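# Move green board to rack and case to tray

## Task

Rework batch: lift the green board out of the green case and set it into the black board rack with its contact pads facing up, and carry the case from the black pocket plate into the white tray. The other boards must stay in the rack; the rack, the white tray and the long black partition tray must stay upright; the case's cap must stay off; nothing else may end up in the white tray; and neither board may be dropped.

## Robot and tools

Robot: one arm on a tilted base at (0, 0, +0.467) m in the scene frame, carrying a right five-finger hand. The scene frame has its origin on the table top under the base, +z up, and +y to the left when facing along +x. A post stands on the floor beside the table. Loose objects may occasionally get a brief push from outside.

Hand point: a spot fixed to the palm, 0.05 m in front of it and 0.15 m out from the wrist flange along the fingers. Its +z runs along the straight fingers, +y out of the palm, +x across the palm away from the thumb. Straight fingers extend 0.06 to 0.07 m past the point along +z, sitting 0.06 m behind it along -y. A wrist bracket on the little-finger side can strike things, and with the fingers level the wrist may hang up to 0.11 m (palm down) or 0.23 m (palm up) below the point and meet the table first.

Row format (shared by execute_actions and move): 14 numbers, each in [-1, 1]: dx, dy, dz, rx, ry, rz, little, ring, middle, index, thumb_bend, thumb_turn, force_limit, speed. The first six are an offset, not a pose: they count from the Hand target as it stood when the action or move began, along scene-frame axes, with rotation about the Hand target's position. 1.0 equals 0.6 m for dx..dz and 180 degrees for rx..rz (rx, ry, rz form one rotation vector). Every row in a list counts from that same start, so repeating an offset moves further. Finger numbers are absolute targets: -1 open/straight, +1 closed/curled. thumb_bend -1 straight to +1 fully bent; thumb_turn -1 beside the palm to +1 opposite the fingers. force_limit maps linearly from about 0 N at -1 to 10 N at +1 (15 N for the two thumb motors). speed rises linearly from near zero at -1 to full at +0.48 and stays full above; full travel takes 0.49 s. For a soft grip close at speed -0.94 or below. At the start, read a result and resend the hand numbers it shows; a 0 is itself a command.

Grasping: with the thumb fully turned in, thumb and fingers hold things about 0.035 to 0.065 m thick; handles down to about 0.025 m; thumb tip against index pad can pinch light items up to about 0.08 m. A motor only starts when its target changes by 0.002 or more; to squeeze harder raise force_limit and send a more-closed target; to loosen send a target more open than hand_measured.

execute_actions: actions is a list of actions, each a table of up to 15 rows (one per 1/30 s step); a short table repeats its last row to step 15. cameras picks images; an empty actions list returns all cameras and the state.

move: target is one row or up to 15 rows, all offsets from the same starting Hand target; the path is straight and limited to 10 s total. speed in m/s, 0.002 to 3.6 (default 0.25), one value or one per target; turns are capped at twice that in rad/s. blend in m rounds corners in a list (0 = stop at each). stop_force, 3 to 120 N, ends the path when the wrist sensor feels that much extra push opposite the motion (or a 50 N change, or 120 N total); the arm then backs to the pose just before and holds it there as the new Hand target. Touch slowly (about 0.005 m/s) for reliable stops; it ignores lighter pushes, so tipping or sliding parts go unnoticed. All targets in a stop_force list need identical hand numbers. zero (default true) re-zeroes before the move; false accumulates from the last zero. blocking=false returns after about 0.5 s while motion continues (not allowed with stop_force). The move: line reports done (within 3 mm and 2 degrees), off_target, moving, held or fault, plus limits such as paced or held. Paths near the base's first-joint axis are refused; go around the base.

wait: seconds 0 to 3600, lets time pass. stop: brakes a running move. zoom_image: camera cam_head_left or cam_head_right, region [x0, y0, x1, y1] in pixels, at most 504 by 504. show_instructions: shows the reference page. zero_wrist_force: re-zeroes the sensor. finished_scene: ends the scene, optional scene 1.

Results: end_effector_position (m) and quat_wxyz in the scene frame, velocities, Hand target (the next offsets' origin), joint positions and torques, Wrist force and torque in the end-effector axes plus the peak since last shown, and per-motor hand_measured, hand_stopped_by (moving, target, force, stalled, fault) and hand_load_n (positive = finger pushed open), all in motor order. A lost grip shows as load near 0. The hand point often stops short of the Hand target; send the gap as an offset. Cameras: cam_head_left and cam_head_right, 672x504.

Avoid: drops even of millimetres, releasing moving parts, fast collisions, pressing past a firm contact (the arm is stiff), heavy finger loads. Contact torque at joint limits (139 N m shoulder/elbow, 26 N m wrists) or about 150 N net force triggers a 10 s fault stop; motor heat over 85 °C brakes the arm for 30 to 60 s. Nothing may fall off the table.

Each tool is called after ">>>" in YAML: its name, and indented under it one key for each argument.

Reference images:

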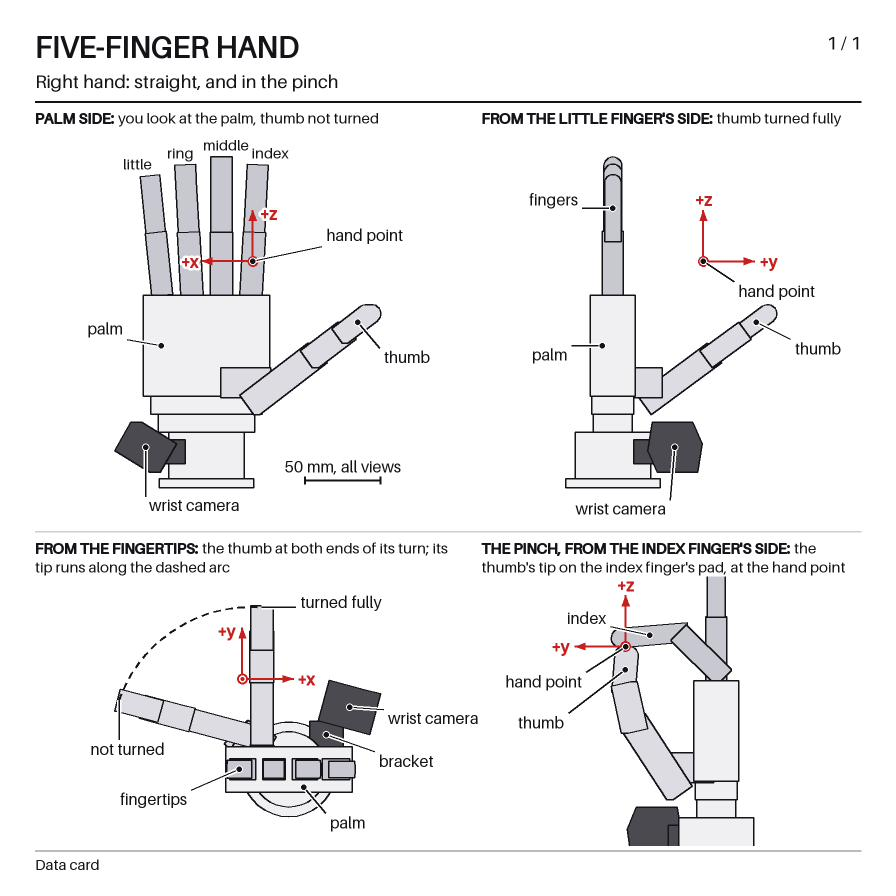

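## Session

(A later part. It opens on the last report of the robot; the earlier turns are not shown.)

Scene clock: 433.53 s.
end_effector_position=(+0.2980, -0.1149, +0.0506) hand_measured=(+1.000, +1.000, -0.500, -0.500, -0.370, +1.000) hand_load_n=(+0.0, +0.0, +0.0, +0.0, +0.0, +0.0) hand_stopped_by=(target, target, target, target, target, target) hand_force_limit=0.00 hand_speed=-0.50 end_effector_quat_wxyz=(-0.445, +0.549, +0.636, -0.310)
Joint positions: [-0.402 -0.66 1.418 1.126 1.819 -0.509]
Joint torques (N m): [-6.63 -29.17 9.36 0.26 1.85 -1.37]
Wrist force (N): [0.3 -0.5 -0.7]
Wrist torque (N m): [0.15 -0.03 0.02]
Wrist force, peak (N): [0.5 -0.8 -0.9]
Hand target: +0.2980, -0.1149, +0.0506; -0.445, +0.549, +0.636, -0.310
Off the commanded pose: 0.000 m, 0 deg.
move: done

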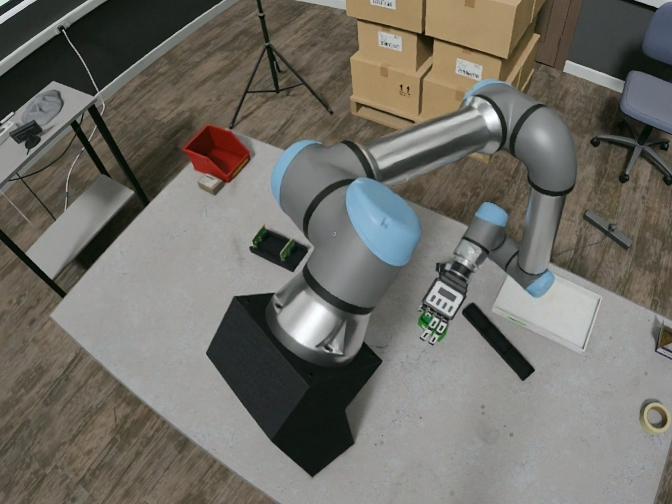

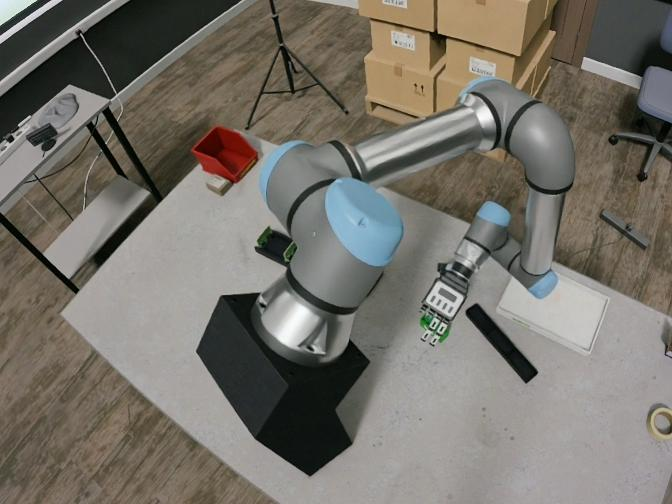

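>>> move:
  target:
    - [0.006, 0, 0, 0, 0, 0, 1, 1, -0.5, -0.5, -0.37, 1, 0, -0.5]
    - [0.006, 0, 0.08, 0, 0, 0, 1, 1, -0.5, -0.5, -0.37, 1, 0, -0.5]
    - [0.188, 0.1148, 0.12, 0, 0, 0, 1, 1, -0.5, -0.5, -0.37, 1, 0, -0.5]
  speed: [0.02, 0.08, 0.2]
  blend: [0, 0.01, 0]
  cameras: ["all"]

>>> zoom_image:
  camera: "cam_head_left"
  region: [414, 300, 454, 340]

>>> zoom_image:
  camera: "cam_head_right"
  region: [414, 300, 454, 340]

Scene clock: 436.40 s.
end_effector_position=(+0.4108, -0.0460, +0.1226) hand_measured=(+1.000, +1.000, -0.500, -0.500, -0.370, +1.000) hand_load_n=(+0.0, +0.0, +0.0, +0.0, +0.0, +0.0) hand_stopped_by=(target, target, target, target, target, target) hand_force_limit=0.00 hand_speed=-0.50 end_effector_quat_wxyz=(-0.445, +0.549, +0.636, -0.310)
Joint positions: [-0.215 -0.767 1.291 1.401 1.758 -0.328]
Joint torques (N m): [22.65 -34 -13.62 4.94 -1.55 1.01]
Wrist force (N): [0.1 -0.1 -0.3]
Wrist torque (N m): [0.14 -0.03 -0.24]
Wrist force, peak (N): [0.8 0.1 -1.4]
Hand target: +0.4108, -0.0460, +0.1226; -0.445, +0.549, +0.636, -0.310
Off the commanded pose: 0.000 m, 0 deg.
move: done

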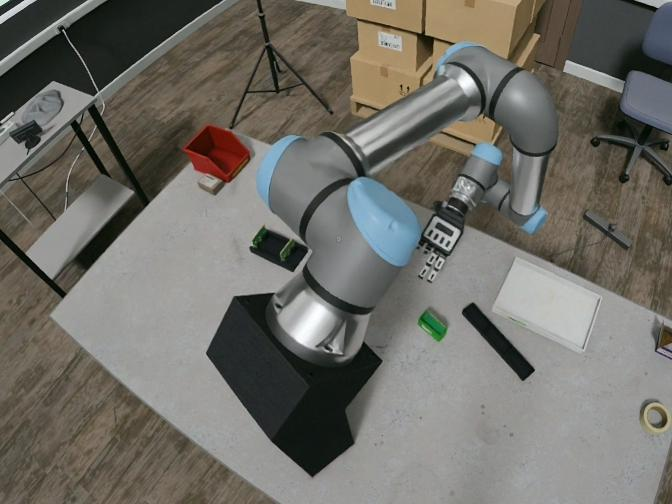

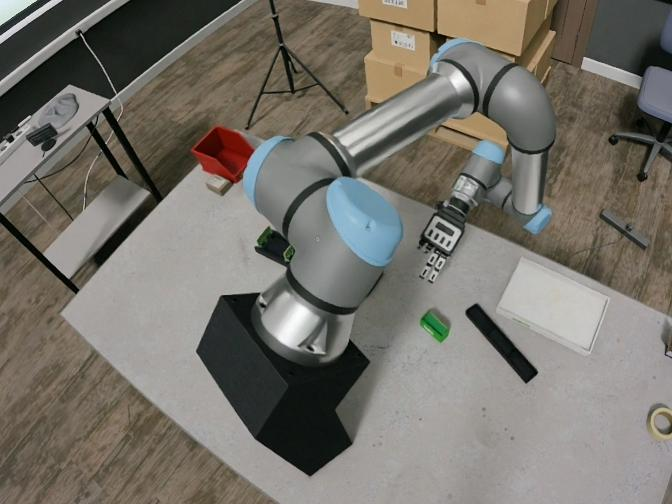

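Scaled by 12.600 from the camera's image (finer frame: 960x720).

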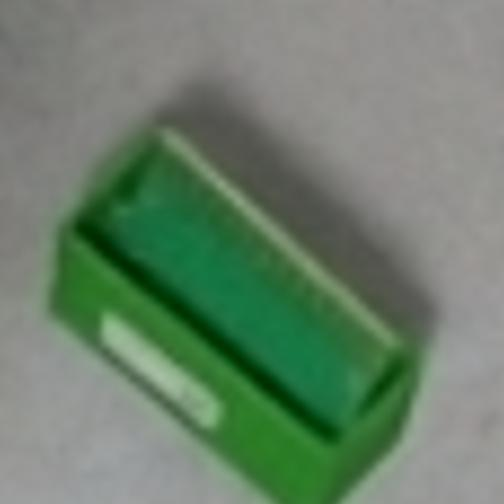

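Scaled by 12.600 from the camera's image (finer frame: 960x720).

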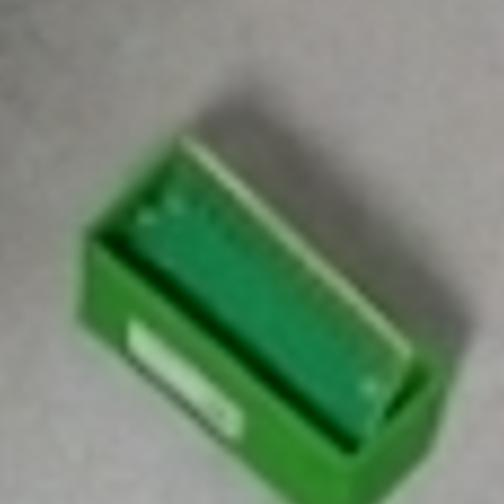

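>>> zoom_image:
  camera: "cam_head_left"
  region: [416, 306, 436, 326]

>>> zoom_image:
  camera: "cam_head_left"
  region: [432, 320, 452, 340]

>>> zoom_image:
  camera: "cam_head_right"
  region: [418, 306, 438, 326]

>>> zoom_image:
  camera: "cam_head_right"
  region: [434, 322, 454, 342]

Scaled by 25.200 from the camera's image (finer frame: 960x720).

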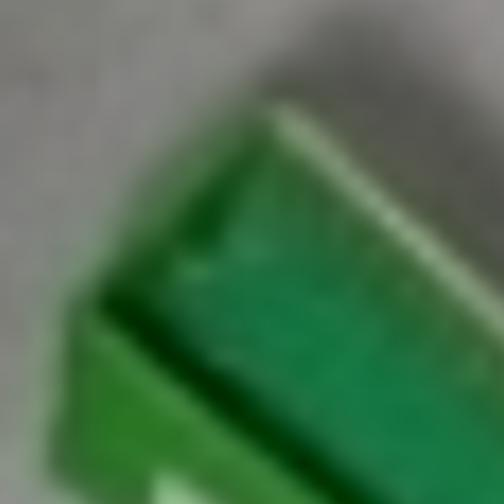

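Scaled by 25.200 from the camera's image (finer frame: 960x720).

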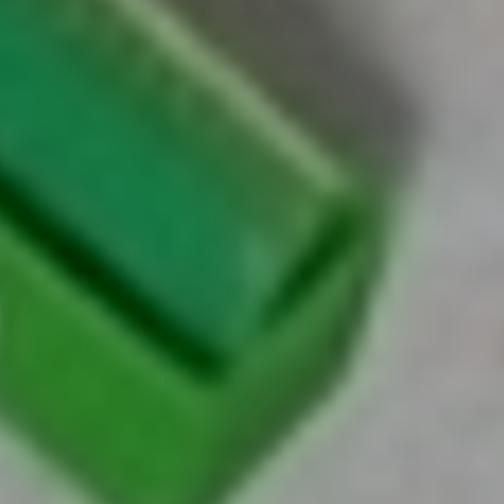

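Scaled by 25.200 from the camera's image (finer frame: 960x720).

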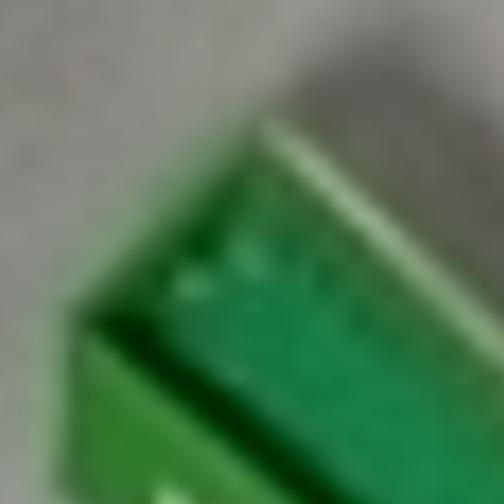

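Scaled by 25.200 from the camera's image (finer frame: 960x720).

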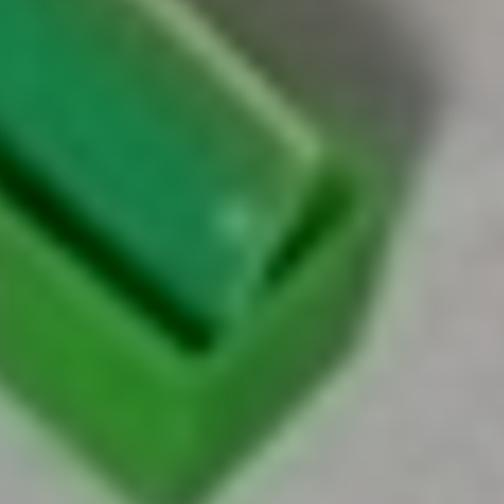

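>>> move:
  target:
    - [-0.1935, -0.1103, 0, 0, 0, 0, 1, 1, -0.5, -0.5, -0.37, 1, 0, -0.5]
    - [-0.1935, -0.1103, -0.096, 0, 0, 0, 1, 1, -0.5, -0.5, -0.37, 1, 0, -0.5]
  speed: [0.15, 0.08]
  blend: [0.01, 0]

>>> move:
  target: [0, 0, -0.029, 0, 0, 0, 1, 1, -0.5, -0.5, -0.37, 1, 0, -0.5]
  speed: 0.006
  stop_force: 3

Scene clock: 452.40 s.
end_effector_position=(+0.2947, -0.1122, +0.0651) hand_measured=(+1.000, +1.000, -0.500, -0.500, -0.370, +1.000) hand_load_n=(+0.0, +0.0, +0.0, +0.0, +0.0, +0.0) hand_stopped_by=(target, target, target, target, target, target) hand_force_limit=0.00 hand_speed=-0.50 end_effector_quat_wxyz=(-0.445, +0.549, +0.636, -0.310)
Joint positions: [-0.404 -0.695 1.468 1.111 1.82 -0.511]
Joint torques (N m): [14.8 -28.08 -7.62 4.81 -1.2 1.38]
Wrist force (N): [0.1 -0.3 -0.6]
Wrist torque (N m): [0.17 0.00 -0.20]
Wrist force, peak (N): [0.0 -1.4 -0.6]
Hand target: +0.2947, -0.1122, +0.0650; -0.445, +0.549, +0.636, -0.310
Off the commanded pose: 0.000 m, 0 deg.
move: done

Scene clock: 456.10 s.
end_effector_position=(+0.2947, -0.1122, +0.0476) hand_measured=(+1.000, +1.000, -0.500, -0.500, -0.370, +1.000) hand_load_n=(+0.0, +0.0, +0.0, -0.5, +0.0, +0.0) hand_stopped_by=(target, target, target, target, target, target) hand_force_limit=0.00 hand_speed=-0.50 end_effector_quat_wxyz=(-0.445, +0.549, +0.636, -0.310)
Joint positions: [-0.4 -0.653 1.42 1.118 1.818 -0.507]
Joint torques (N m): [14.4 -28.98 -7.6 4.7 -1.3 1]
Wrist force (N): [0.1 -0.8 -1.0]
Wrist torque (N m): [0.13 0.00 -0.20]
Wrist force, peak (N): [0.5 -1.1 -1.1]
Hand target: +0.2947, -0.1122, +0.0476; -0.445, +0.549, +0.636, -0.310
Off the commanded pose: 0.000 m, 0 deg.
move: done

>>> execute_actions:
  actions: []

>>> zoom_image:
  camera: "cam_head_left"
  region: [412, 295, 452, 335]

>>> zoom_image:
  camera: "cam_head_right"
  region: [414, 297, 454, 337]

Scene clock: 456.40 s.
end_effector_position=(+0.2947, -0.1122, +0.0476) hand_measured=(+1.000, +1.000, -0.500, -0.500, -0.370, +1.000) hand_load_n=(+0.0, +0.0, +0.0, +0.0, +0.0, +0.0) hand_stopped_by=(target, target, target, target, target, target) hand_force_limit=0.00 hand_speed=-0.50 end_effector_quat_wxyz=(-0.445, +0.549, +0.636, -0.310)
Joint positions: [-0.4 -0.653 1.42 1.118 1.818 -0.507]
Joint velocities: within noise
Joint torques (N m): [16.65 -28.43 -8.46 4.99 -1.46 1.19]
Wrist force (N): [0.4 -0.8 -1.0]
Wrist torque (N m): [0.12 -0.04 -0.18]
Wrist force, peak (N): [0.5 -1.2 -1.0]
Hand target: +0.2947, -0.1122, +0.0476; -0.445, +0.549, +0.636, -0.310
Off the commanded pose: 0.000 m, 0 deg.

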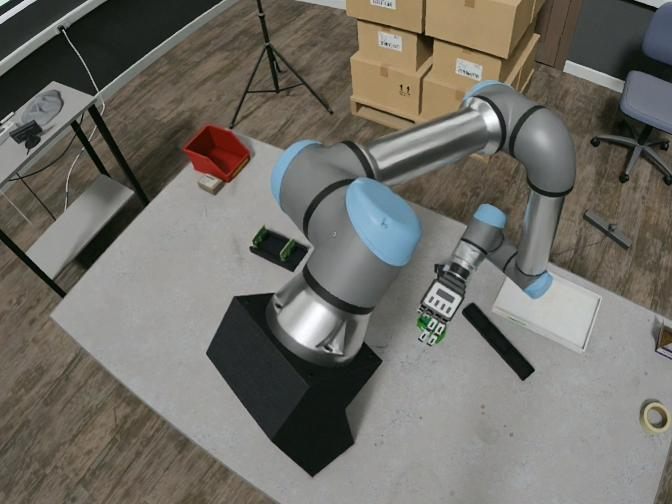

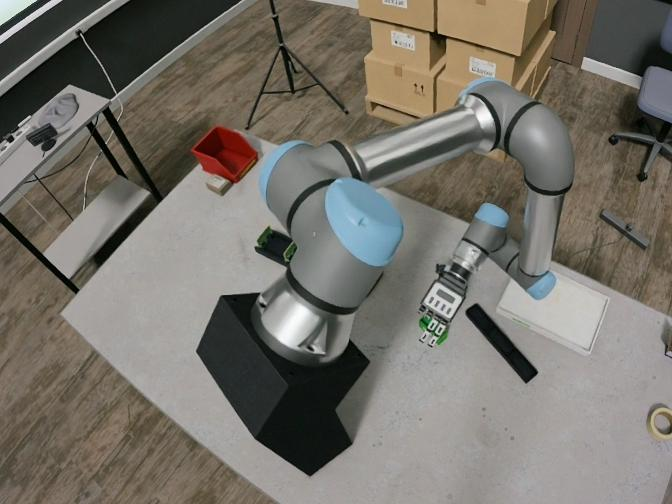

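Scaled by 12.600 from the camera's image (finer frame: 960x720).

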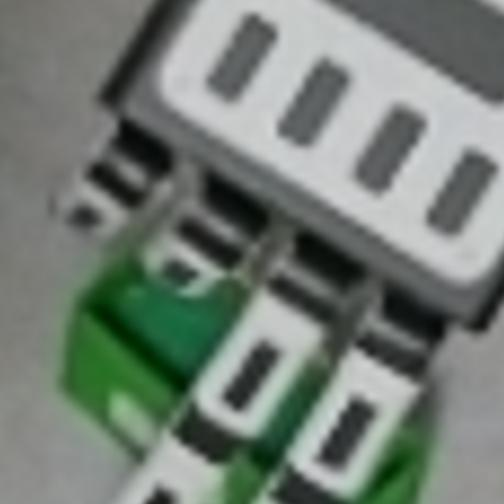

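Scaled by 12.600 from the camera's image (finer frame: 960x720).

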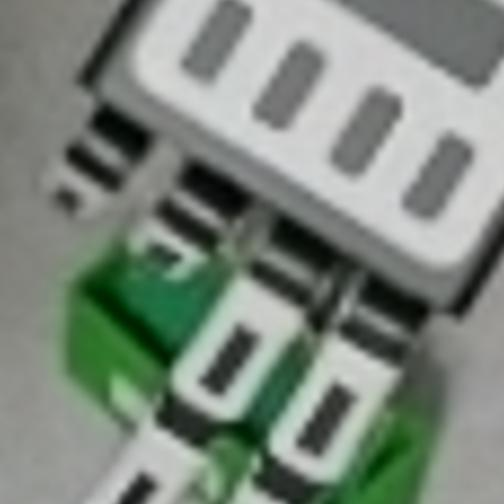

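>>> move:
  target:
    - [0.005, 0, 0.005, 0, 0, 0, 1, 1, -0.5, -0.5, -0.37, 1, 0, -0.5]
    - [0.02, 0, 0.08, 0, 0, 0, 1, 1, -0.5, -0.5, -0.37, 1, 0, -0.5]
    - [0.15, 0.1, 0.1, 0, 0, 0, 1, 1, -0.5, -0.5, -0.37, 1, 0, -0.5]
  speed: [0.02, 0.1, 0.2]
  blend: [0, 0.01, 0]
  cameras: ["all"]

>>> zoom_image:
  camera: "cam_head_left"
  region: [412, 302, 452, 342]

>>> zoom_image:
  camera: "cam_head_right"
  region: [414, 304, 454, 344]

Scene clock: 463.57 s.
end_effector_position=(+0.3847, -0.0522, +0.1076) hand_measured=(+1.000, +1.000, -0.500, -0.500, -0.370, +1.000) hand_load_n=(+0.0, +0.0, +0.0, +0.0, +0.0, +0.0) hand_stopped_by=(target, target, target, target, target, target) hand_force_limit=0.00 hand_speed=-0.50 end_effector_quat_wxyz=(-0.445, +0.549, +0.636, -0.310)
Joint positions: [-0.241 -0.751 1.34 1.331 1.766 -0.353]
Joint torques (N m): [22.01 -32.57 -8.83 5.1 -1.52 1.43]
Wrist force (N): [0.1 -0.3 -0.8]
Wrist torque (N m): [0.12 0.01 -0.27]
Wrist force, peak (N): [1.2 0.1 -1.6]
Hand target: +0.3847, -0.0522, +0.1076; -0.445, +0.549, +0.636, -0.310
Off the commanded pose: 0.000 m, 0 deg.
move: done

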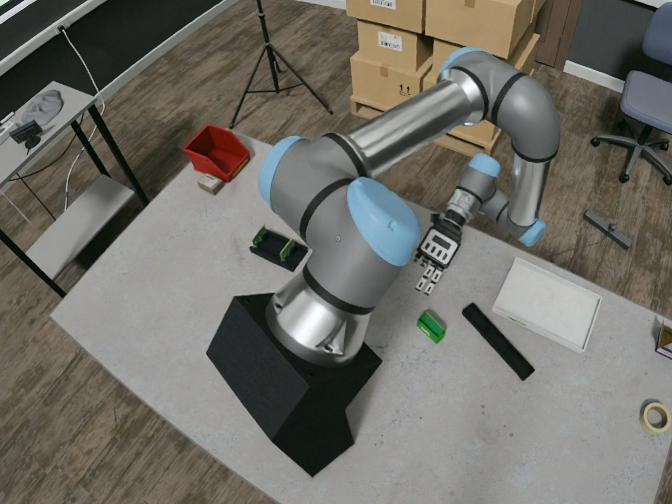

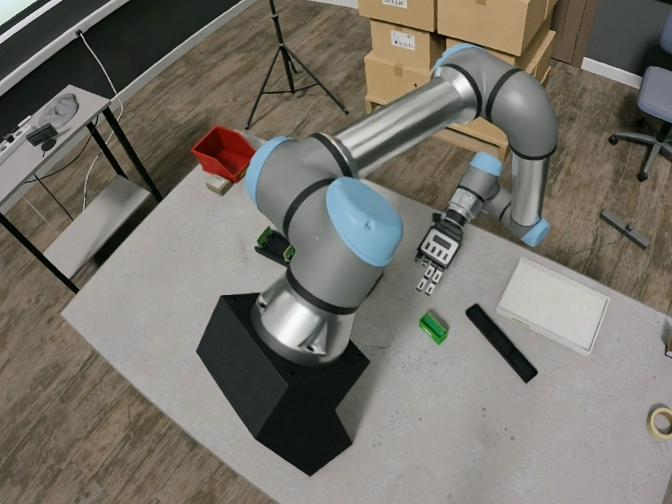

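Scaled by 12.600 from the camera's image (finer frame: 960x720).

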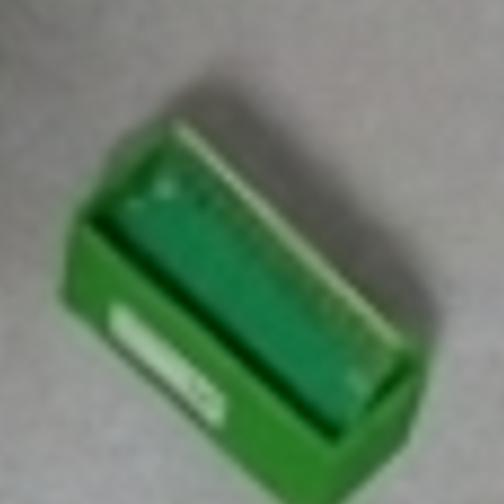

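Scaled by 12.600 from the camera's image (finer frame: 960x720).

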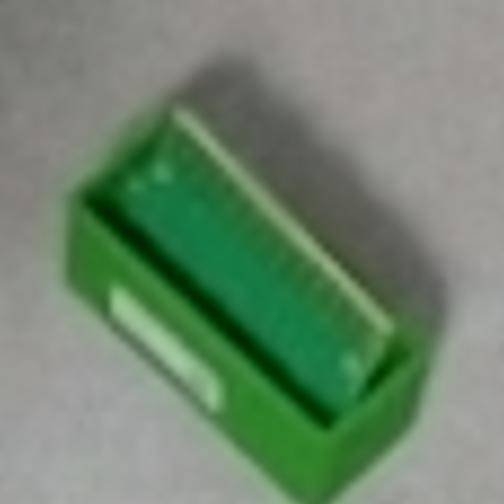

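>>> move:
  target:
    - [-0.1468, -0.0948, -0.0627, 0, 0, -0.0944, 1, 1, -0.5, -0.5, -0.37, 1, 0, -0.5]
    - [-0.1468, -0.0948, -0.0993, 0, 0, -0.0944, 1, 1, -0.5, -0.5, -0.37, 1, 0, -0.5]
  speed: [0.15, 0.03]
  blend: [0.005, 0]
  cameras: ["all"]

>>> zoom_image:
  camera: "cam_head_left"
  region: [412, 292, 462, 342]

Scene clock: 467.10 s.
end_effector_position=(+0.2966, -0.1091, +0.0481) hand_measured=(+1.000, +1.000, -0.500, -0.500, -0.370, +1.000) hand_load_n=(+0.0, +0.0, +0.0, +0.0, +0.0, +0.0) hand_stopped_by=(target, target, target, target, target, target) hand_force_limit=0.00 hand_speed=-0.50 end_effector_quat_wxyz=(-0.486, +0.637, +0.548, -0.241)
Joint positions: [-0.5 -0.65 1.409 1.179 1.589 -0.471]
Joint torques (N m): [12.22 -28.52 -8.19 4.96 -1.27 1.09]
Wrist force (N): [0.4 -0.6 -0.9]
Wrist torque (N m): [0.16 -0.09 -0.21]
Wrist force, peak (N): [1.2 0.0 -1.3]
Hand target: +0.2966, -0.1091, +0.0480; -0.486, +0.637, +0.548, -0.241
Off the commanded pose: 0.000 m, 0 deg.
move: done

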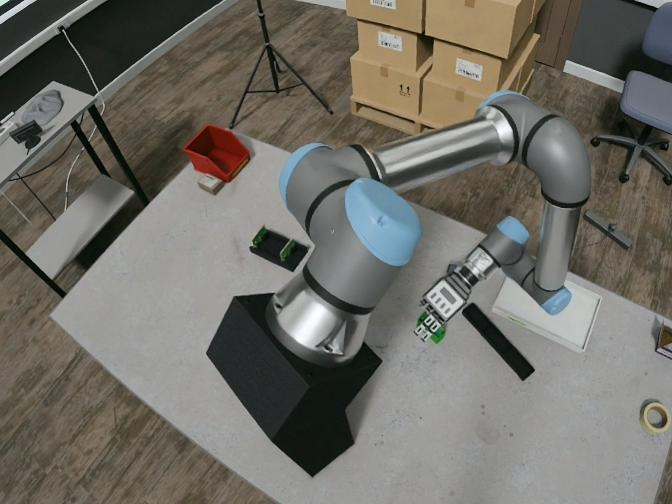

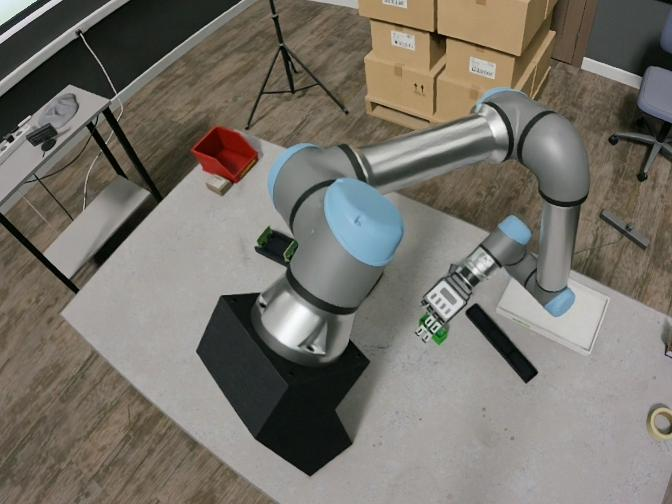

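Scaled by 10.080 from the camera's image (finer frame: 960x720).

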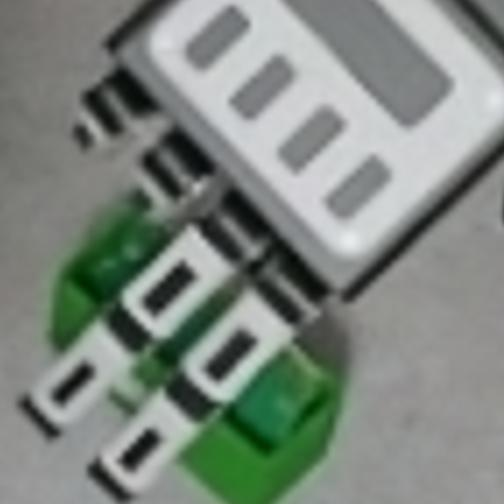

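>>> move:
  target: [-0.01434, 0.00439, 0, 0, 0, 0, 1, 1, -0.5, -0.5, -0.37, 1, 0, -0.5]
  speed: 0.012
  stop_force: 3

>>> move:
  target:
    - [-0.00702, 0.00214, 0.0055, 0, 0, 0, 1, 1, -0.5, -0.5, -0.37, 1, 0, -0.5]
    - [-0.01562, 0.00477, 0.00917, 0, 0, 0, 1, 1, -0.5, -0.5, -0.37, 1, 0, -0.5]
    - [-0.02582, 0.00789, 0.0115, 0, 0, 0, 1, 1, -0.5, -0.5, -0.37, 1, 0, -0.5]
    - [-0.03108, 0.0095, 0.012, 0, 0, 0, 1, 1, -0.5, -0.5, -0.37, 1, 0, -0.5]
  speed: 0.01
  stop_force: 3
  cameras: ["all"]

>>> zoom_image:
  camera: "cam_head_left"
  region: [404, 298, 454, 348]

>>> zoom_image:
  camera: "cam_head_right"
  region: [404, 298, 454, 348]

Scene clock: 469.33 s.
end_effector_position=(+0.2880, -0.1064, +0.0480) hand_measured=(+1.000, +1.000, -0.500, -0.500, -0.370, +1.000) hand_load_n=(+0.0, -0.5, +0.0, +0.0, +0.0, +0.0) hand_stopped_by=(target, target, target, target, target, target) hand_force_limit=0.00 hand_speed=-0.50 end_effector_quat_wxyz=(-0.486, +0.637, +0.548, -0.241)
Joint positions: [-0.503 -0.651 1.433 1.155 1.59 -0.474]
Joint torques (N m): [-11.01 -45.07 8.46 0.39 1.75 -1.43]
Wrist force (N): [0.3 -0.7 -1.1]
Wrist torque (N m): [0.15 -0.06 -0.03]
Wrist force, peak (N): [0.7 -0.5 -1.1]
Hand target: +0.2880, -0.1064, +0.0480; -0.486, +0.637, +0.548, -0.241
Off the commanded pose: 0.000 m, 0 deg.
move: done

Scene clock: 472.30 s.
end_effector_position=(+0.2694, -0.1007, +0.0552) hand_measured=(+1.000, +1.000, -0.500, -0.500, -0.370, +1.000) hand_load_n=(+0.0, +0.0, +0.0, +0.0, +0.0, +0.0) hand_stopped_by=(target, target, target, target, target, target) hand_force_limit=0.00 hand_speed=-0.50 end_effector_quat_wxyz=(-0.486, +0.637, +0.548, -0.241)
Joint positions: [-0.514 -0.668 1.503 1.102 1.594 -0.485]
Joint torques (N m): [-10.68 -44.01 10.01 0.38 1.62 -1.61]
Wrist force (N): [0.4 -0.5 -1.0]
Wrist torque (N m): [0.16 -0.08 -0.04]
Wrist force, peak (N): [0.7 -0.8 -1.2]
Hand target: +0.2694, -0.1007, +0.0552; -0.486, +0.637, +0.548, -0.241
Off the commanded pose: 0.000 m, 0 deg.
move: done

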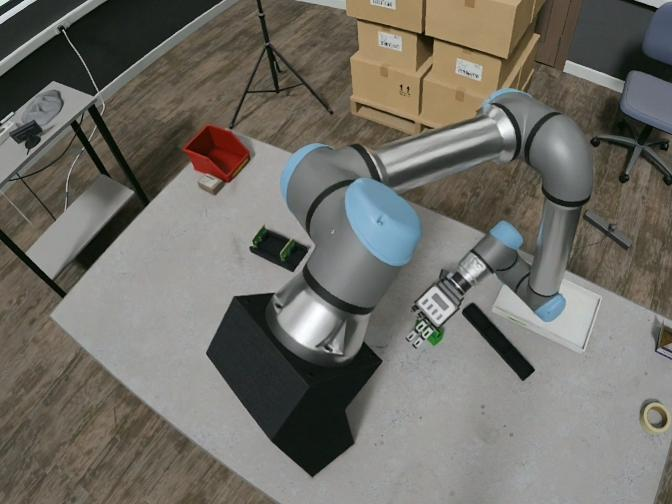

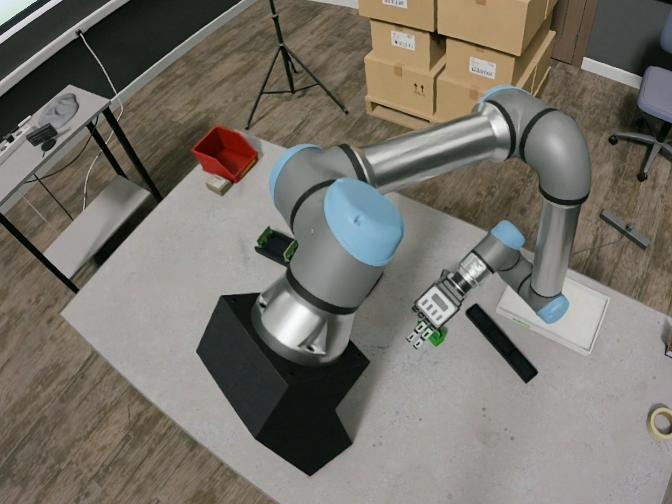

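Scaled by 10.080 from the camera's image (finer frame: 960x720).

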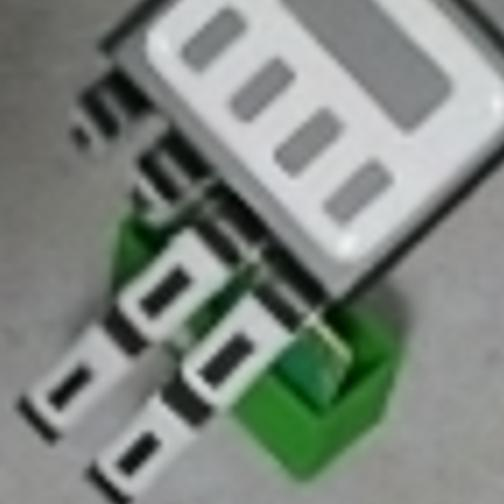

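Scaled by 10.080 from the camera's image (finer frame: 960x720).

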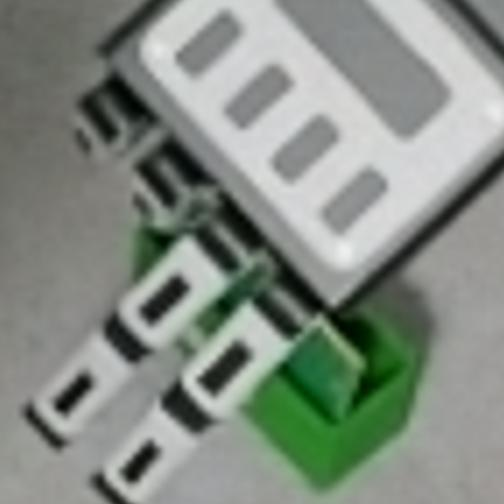

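>>> move:
  target: [0.0032, -0.001, -0.0095, 0, 0, 0, 1, 1, -0.5, -0.5, -0.37, 1, 0, -0.5]
  speed: 0.008
  stop_force: 3

>>> move:
  target: [0, 0, 0, 0, 0, 0, 1, 1, 0.15, 0.15, -0.37, 1, -0.5, -0.85]
  speed: 0.02
  cameras: ["all"]

>>> zoom_image:
  camera: "cam_head_left"
  region: [404, 298, 454, 348]

>>> zoom_image:
  camera: "cam_head_right"
  region: [404, 298, 454, 348]

Scene clock: 478.90 s.
end_effector_position=(+0.2713, -0.1013, +0.0495) hand_measured=(+1.000, +1.000, -0.500, -0.500, -0.370, +1.000) hand_load_n=(+0.0, +0.0, +0.0, +0.0, +0.5, +0.0) hand_stopped_by=(target, target, target, target, target, target) hand_force_limit=0.00 hand_speed=-0.50 end_effector_quat_wxyz=(-0.486, +0.637, +0.548, -0.241)
Joint positions: [-0.511 -0.654 1.482 1.109 1.593 -0.482]
Joint torques (N m): [12.22 -27.25 -7.45 4.9 -1.28 1.23]
Wrist force (N): [0.4 -0.6 -1.1]
Wrist torque (N m): [0.16 -0.07 -0.22]
Wrist force, peak (N): [1.0 -0.7 -1.1]
Hand target: +0.2713, -0.1013, +0.0495; -0.486, +0.637, +0.548, -0.241
Off the commanded pose: 0.000 m, 0 deg.
move: done

Scene clock: 480.73 s.
end_effector_position=(+0.2713, -0.1013, +0.0495) hand_measured=(+1.000, +1.000, +0.150, +0.150, -0.370, +1.000) hand_load_n=(+0.0, +0.0, +0.0, +0.0, +0.0, +0.0) hand_stopped_by=(target, target, target, target, target, target) hand_force_limit=-0.50 hand_speed=-0.85 end_effector_quat_wxyz=(-0.486, +0.637, +0.548, -0.241)
Joint positions: [-0.511 -0.654 1.482 1.109 1.593 -0.482]
Joint torques (N m): [11.21 -27.08 -7.21 4.61 -1.03 1.07]
Wrist force (N): [0.8 -0.8 -0.9]
Wrist torque (N m): [0.11 -0.13 -0.21]
Wrist force, peak (N): [0.8 -0.9 -1.1]
Hand target: +0.2713, -0.1013, +0.0495; -0.486, +0.637, +0.548, -0.241
Off the commanded pose: 0.000 m, 0 deg.
move: done

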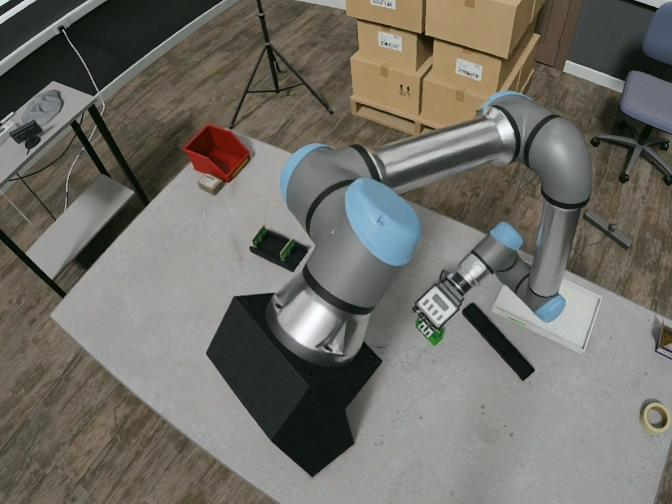

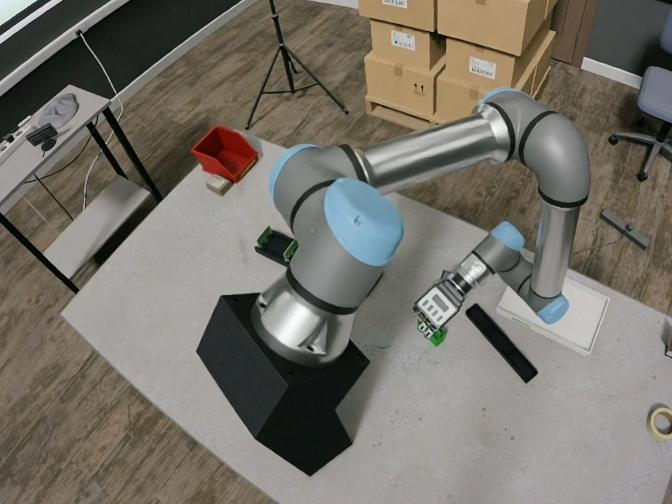

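Scaled by 10.080 from the camera's image (finer frame: 960x720).

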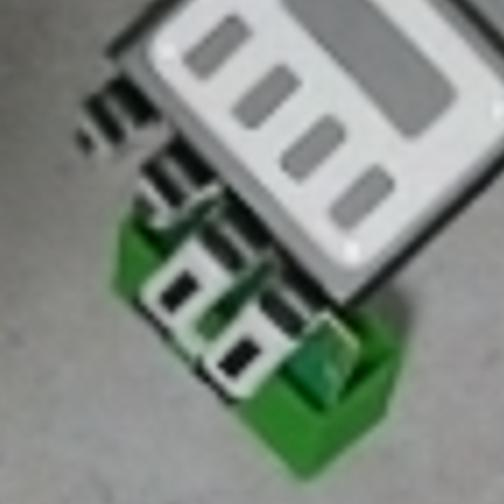

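Scaled by 10.080 from the camera's image (finer frame: 960x720).

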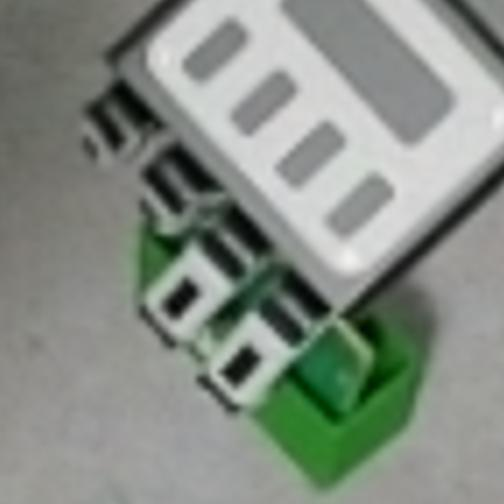

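>>> move:
  target: [0, 0, 0, 0, 0, 0, 1, 1, 0.5, 0.5, -0.37, 1, -0.6, -0.92]
  speed: 0.02
  cameras: ["all"]

>>> zoom_image:
  camera: "cam_head_left"
  region: [404, 298, 454, 348]

>>> zoom_image:
  camera: "cam_head_right"
  region: [404, 298, 454, 348]

Scene clock: 482.50 s.
end_effector_position=(+0.2713, -0.1013, +0.0495) hand_measured=(+1.000, +1.000, +0.314, +0.396, -0.370, +1.000) hand_load_n=(+0.0, +0.0, +2.0, +2.0, +3.0, +0.0) hand_stopped_by=(target, target, force, force, target, target) hand_force_limit=-0.60 hand_speed=-0.92 end_effector_quat_wxyz=(-0.486, +0.637, +0.548, -0.241)
Joint positions: [-0.511 -0.654 1.482 1.109 1.593 -0.482]
Joint torques (N m): [11.53 -27.72 -5.83 4.29 -0.72 1.23]
Wrist force (N): [0.5 -0.4 -0.8]
Wrist torque (N m): [0.17 -0.10 -0.20]
Wrist force, peak (N): [0.6 -1.0 -1.0]
Hand target: +0.2713, -0.1013, +0.0495; -0.486, +0.637, +0.548, -0.241
Off the commanded pose: 0.000 m, 0 deg.
move: done

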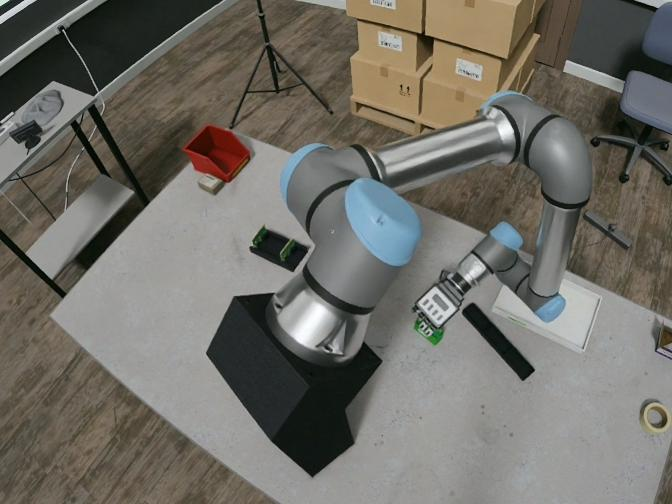

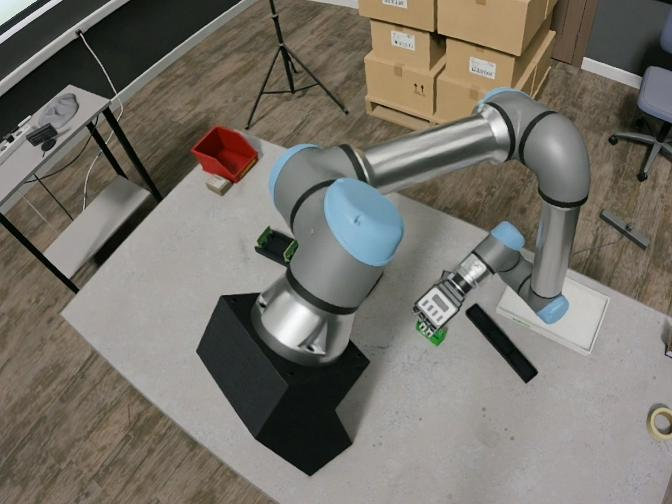

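Scaled by 10.080 from the camera's image (finer frame: 960x720).

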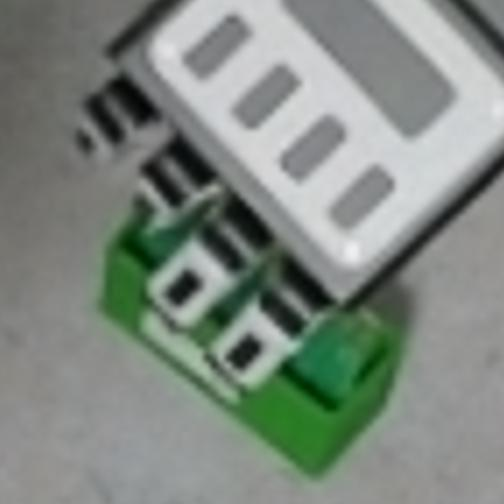

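Scaled by 10.080 from the camera's image (finer frame: 960x720).

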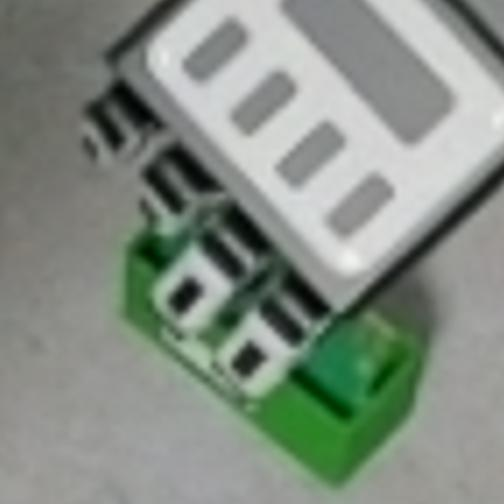

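>>> move:
  target: [0, 0, 0, 0, 0, 0, 1, 1, 0.12, 0.12, -0.37, 1, 0, -0.7]
  speed: 0.02
  cameras: ["all"]

>>> zoom_image:
  camera: "cam_head_left"
  region: [404, 298, 454, 348]

>>> zoom_image:
  camera: "cam_head_right"
  region: [404, 298, 454, 348]

Scene clock: 484.77 s.
end_effector_position=(+0.2713, -0.1013, +0.0495) hand_measured=(+1.000, +1.000, +0.120, +0.122, -0.368, +1.000) hand_load_n=(+0.0, +0.0, +0.0, -6.0, -5.0, +0.5) hand_stopped_by=(target, target, target, target, target, target) hand_force_limit=0.00 hand_speed=-0.70 end_effector_quat_wxyz=(-0.486, +0.637, +0.548, -0.241)
Joint positions: [-0.511 -0.654 1.482 1.109 1.593 -0.482]
Joint torques (N m): [12.62 -27.42 -4.48 3.18 -0.76 1.09]
Wrist force (N): [2.2 -7.1 -4.9]
Wrist torque (N m): [-0.17 -0.18 -0.24]
Wrist force, peak (N): [2.0 -7.2 -4.8]
Hand target: +0.2713, -0.1013, +0.0495; -0.486, +0.637, +0.548, -0.241
Off the commanded pose: 0.000 m, 0 deg.
move: done

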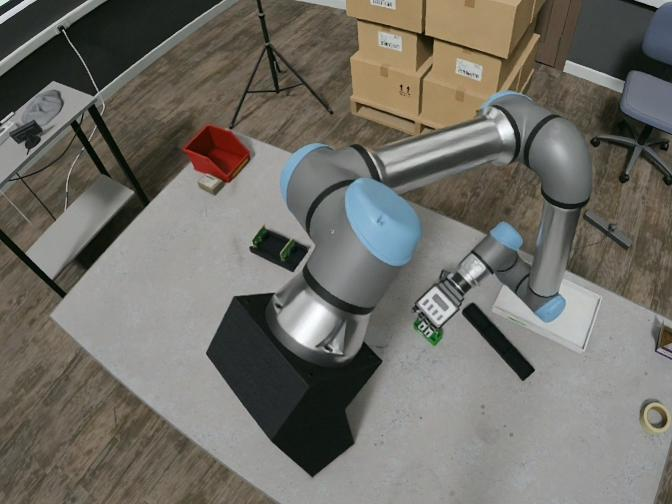

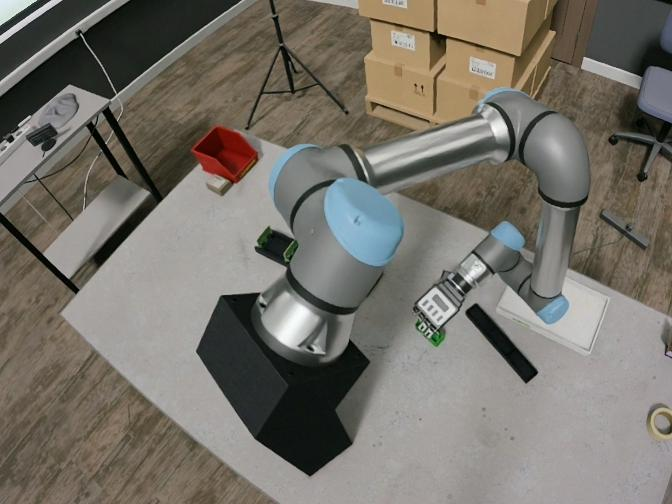

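Scaled by 10.080 from the camera's image (finer frame: 960x720).

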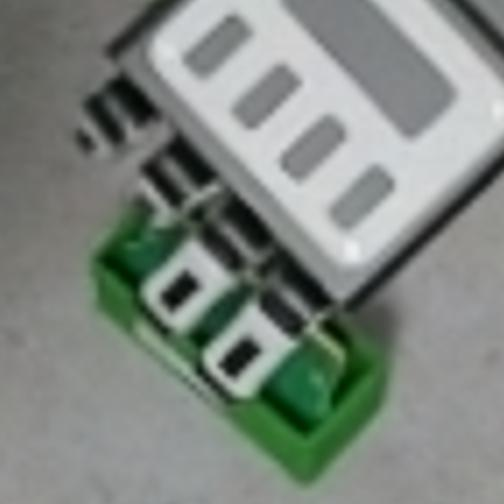

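Scaled by 10.080 from the camera's image (finer frame: 960x720).

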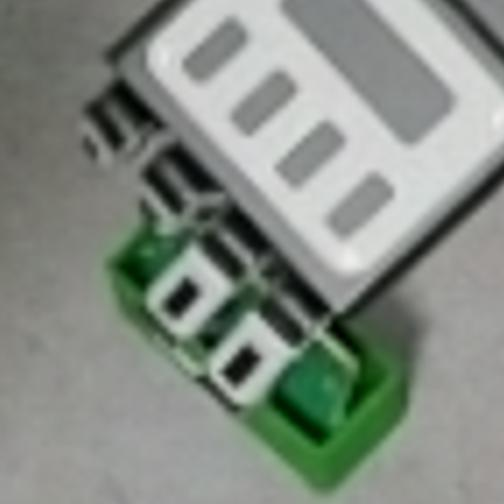

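>>> move:
  target: [0, 0, 0, 0, 0, 0, 1, 1, 0.24, 0.27, -0.368, 1, 0, -0.7]
  speed: 0.02
  cameras: ["all"]

>>> zoom_image:
  camera: "cam_head_left"
  region: [404, 308, 444, 348]

>>> zoom_image:
  camera: "cam_head_right"
  region: [408, 308, 448, 348]

Scene clock: 485.83 s.
end_effector_position=(+0.2713, -0.1013, +0.0495) hand_measured=(+1.000, +1.000, +0.240, +0.270, -0.368, +1.000) hand_load_n=(+0.0, +0.0, +0.0, +0.0, +0.0, +0.0) hand_stopped_by=(target, target, target, target, target, target) hand_force_limit=0.00 hand_speed=-0.70 end_effector_quat_wxyz=(-0.486, +0.637, +0.548, -0.241)
Joint positions: [-0.511 -0.654 1.482 1.109 1.593 -0.482]
Joint torques (N m): [10.83 -28.03 -4.52 0.52 -0.58 0.68]
Wrist force (N): [0.6 -0.5 -0.9]
Wrist torque (N m): [0.17 -0.11 -0.20]
Wrist force, peak (N): [2.0 -7.2 -4.6]
Hand target: +0.2713, -0.1013, +0.0495; -0.486, +0.637, +0.548, -0.241
Off the commanded pose: 0.000 m, 0 deg.
move: done

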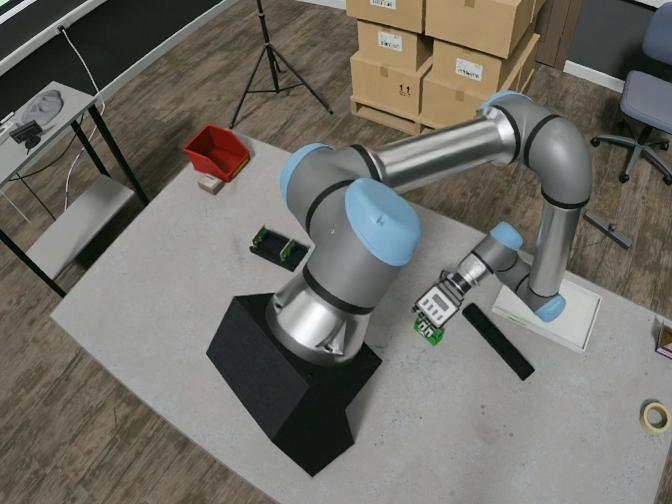

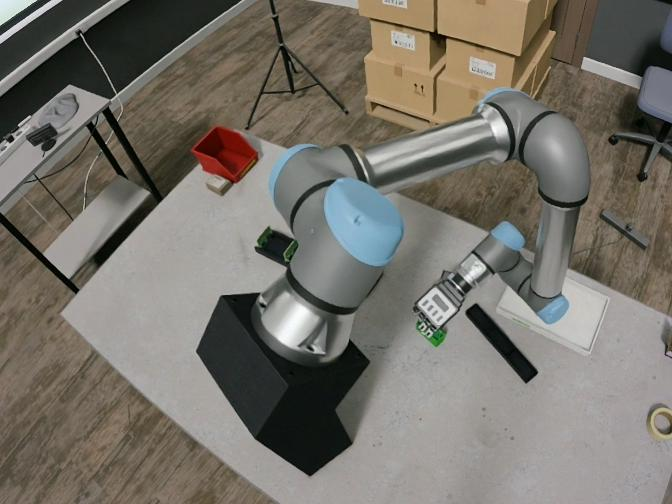

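Scaled by 12.600 from the camera's image (finer frame: 960x720).

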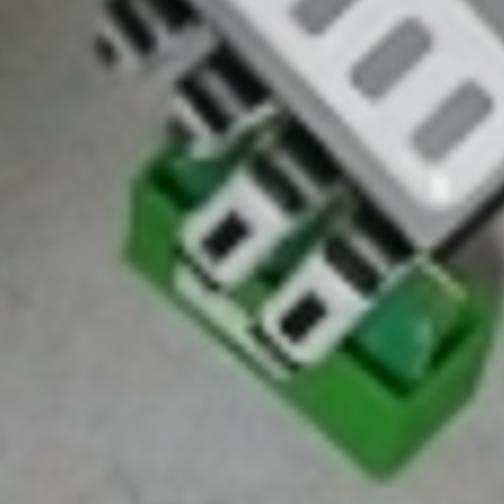

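Scaled by 12.600 from the camera's image (finer frame: 960x720).

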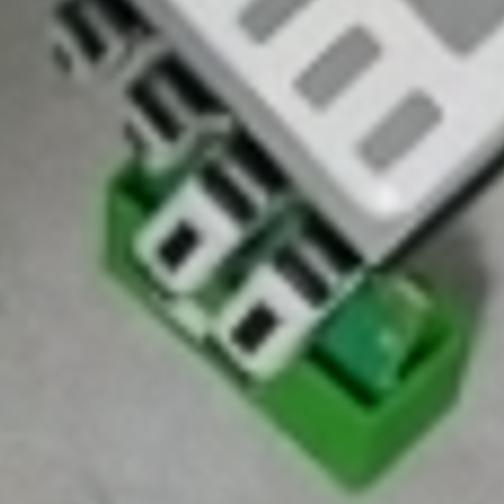

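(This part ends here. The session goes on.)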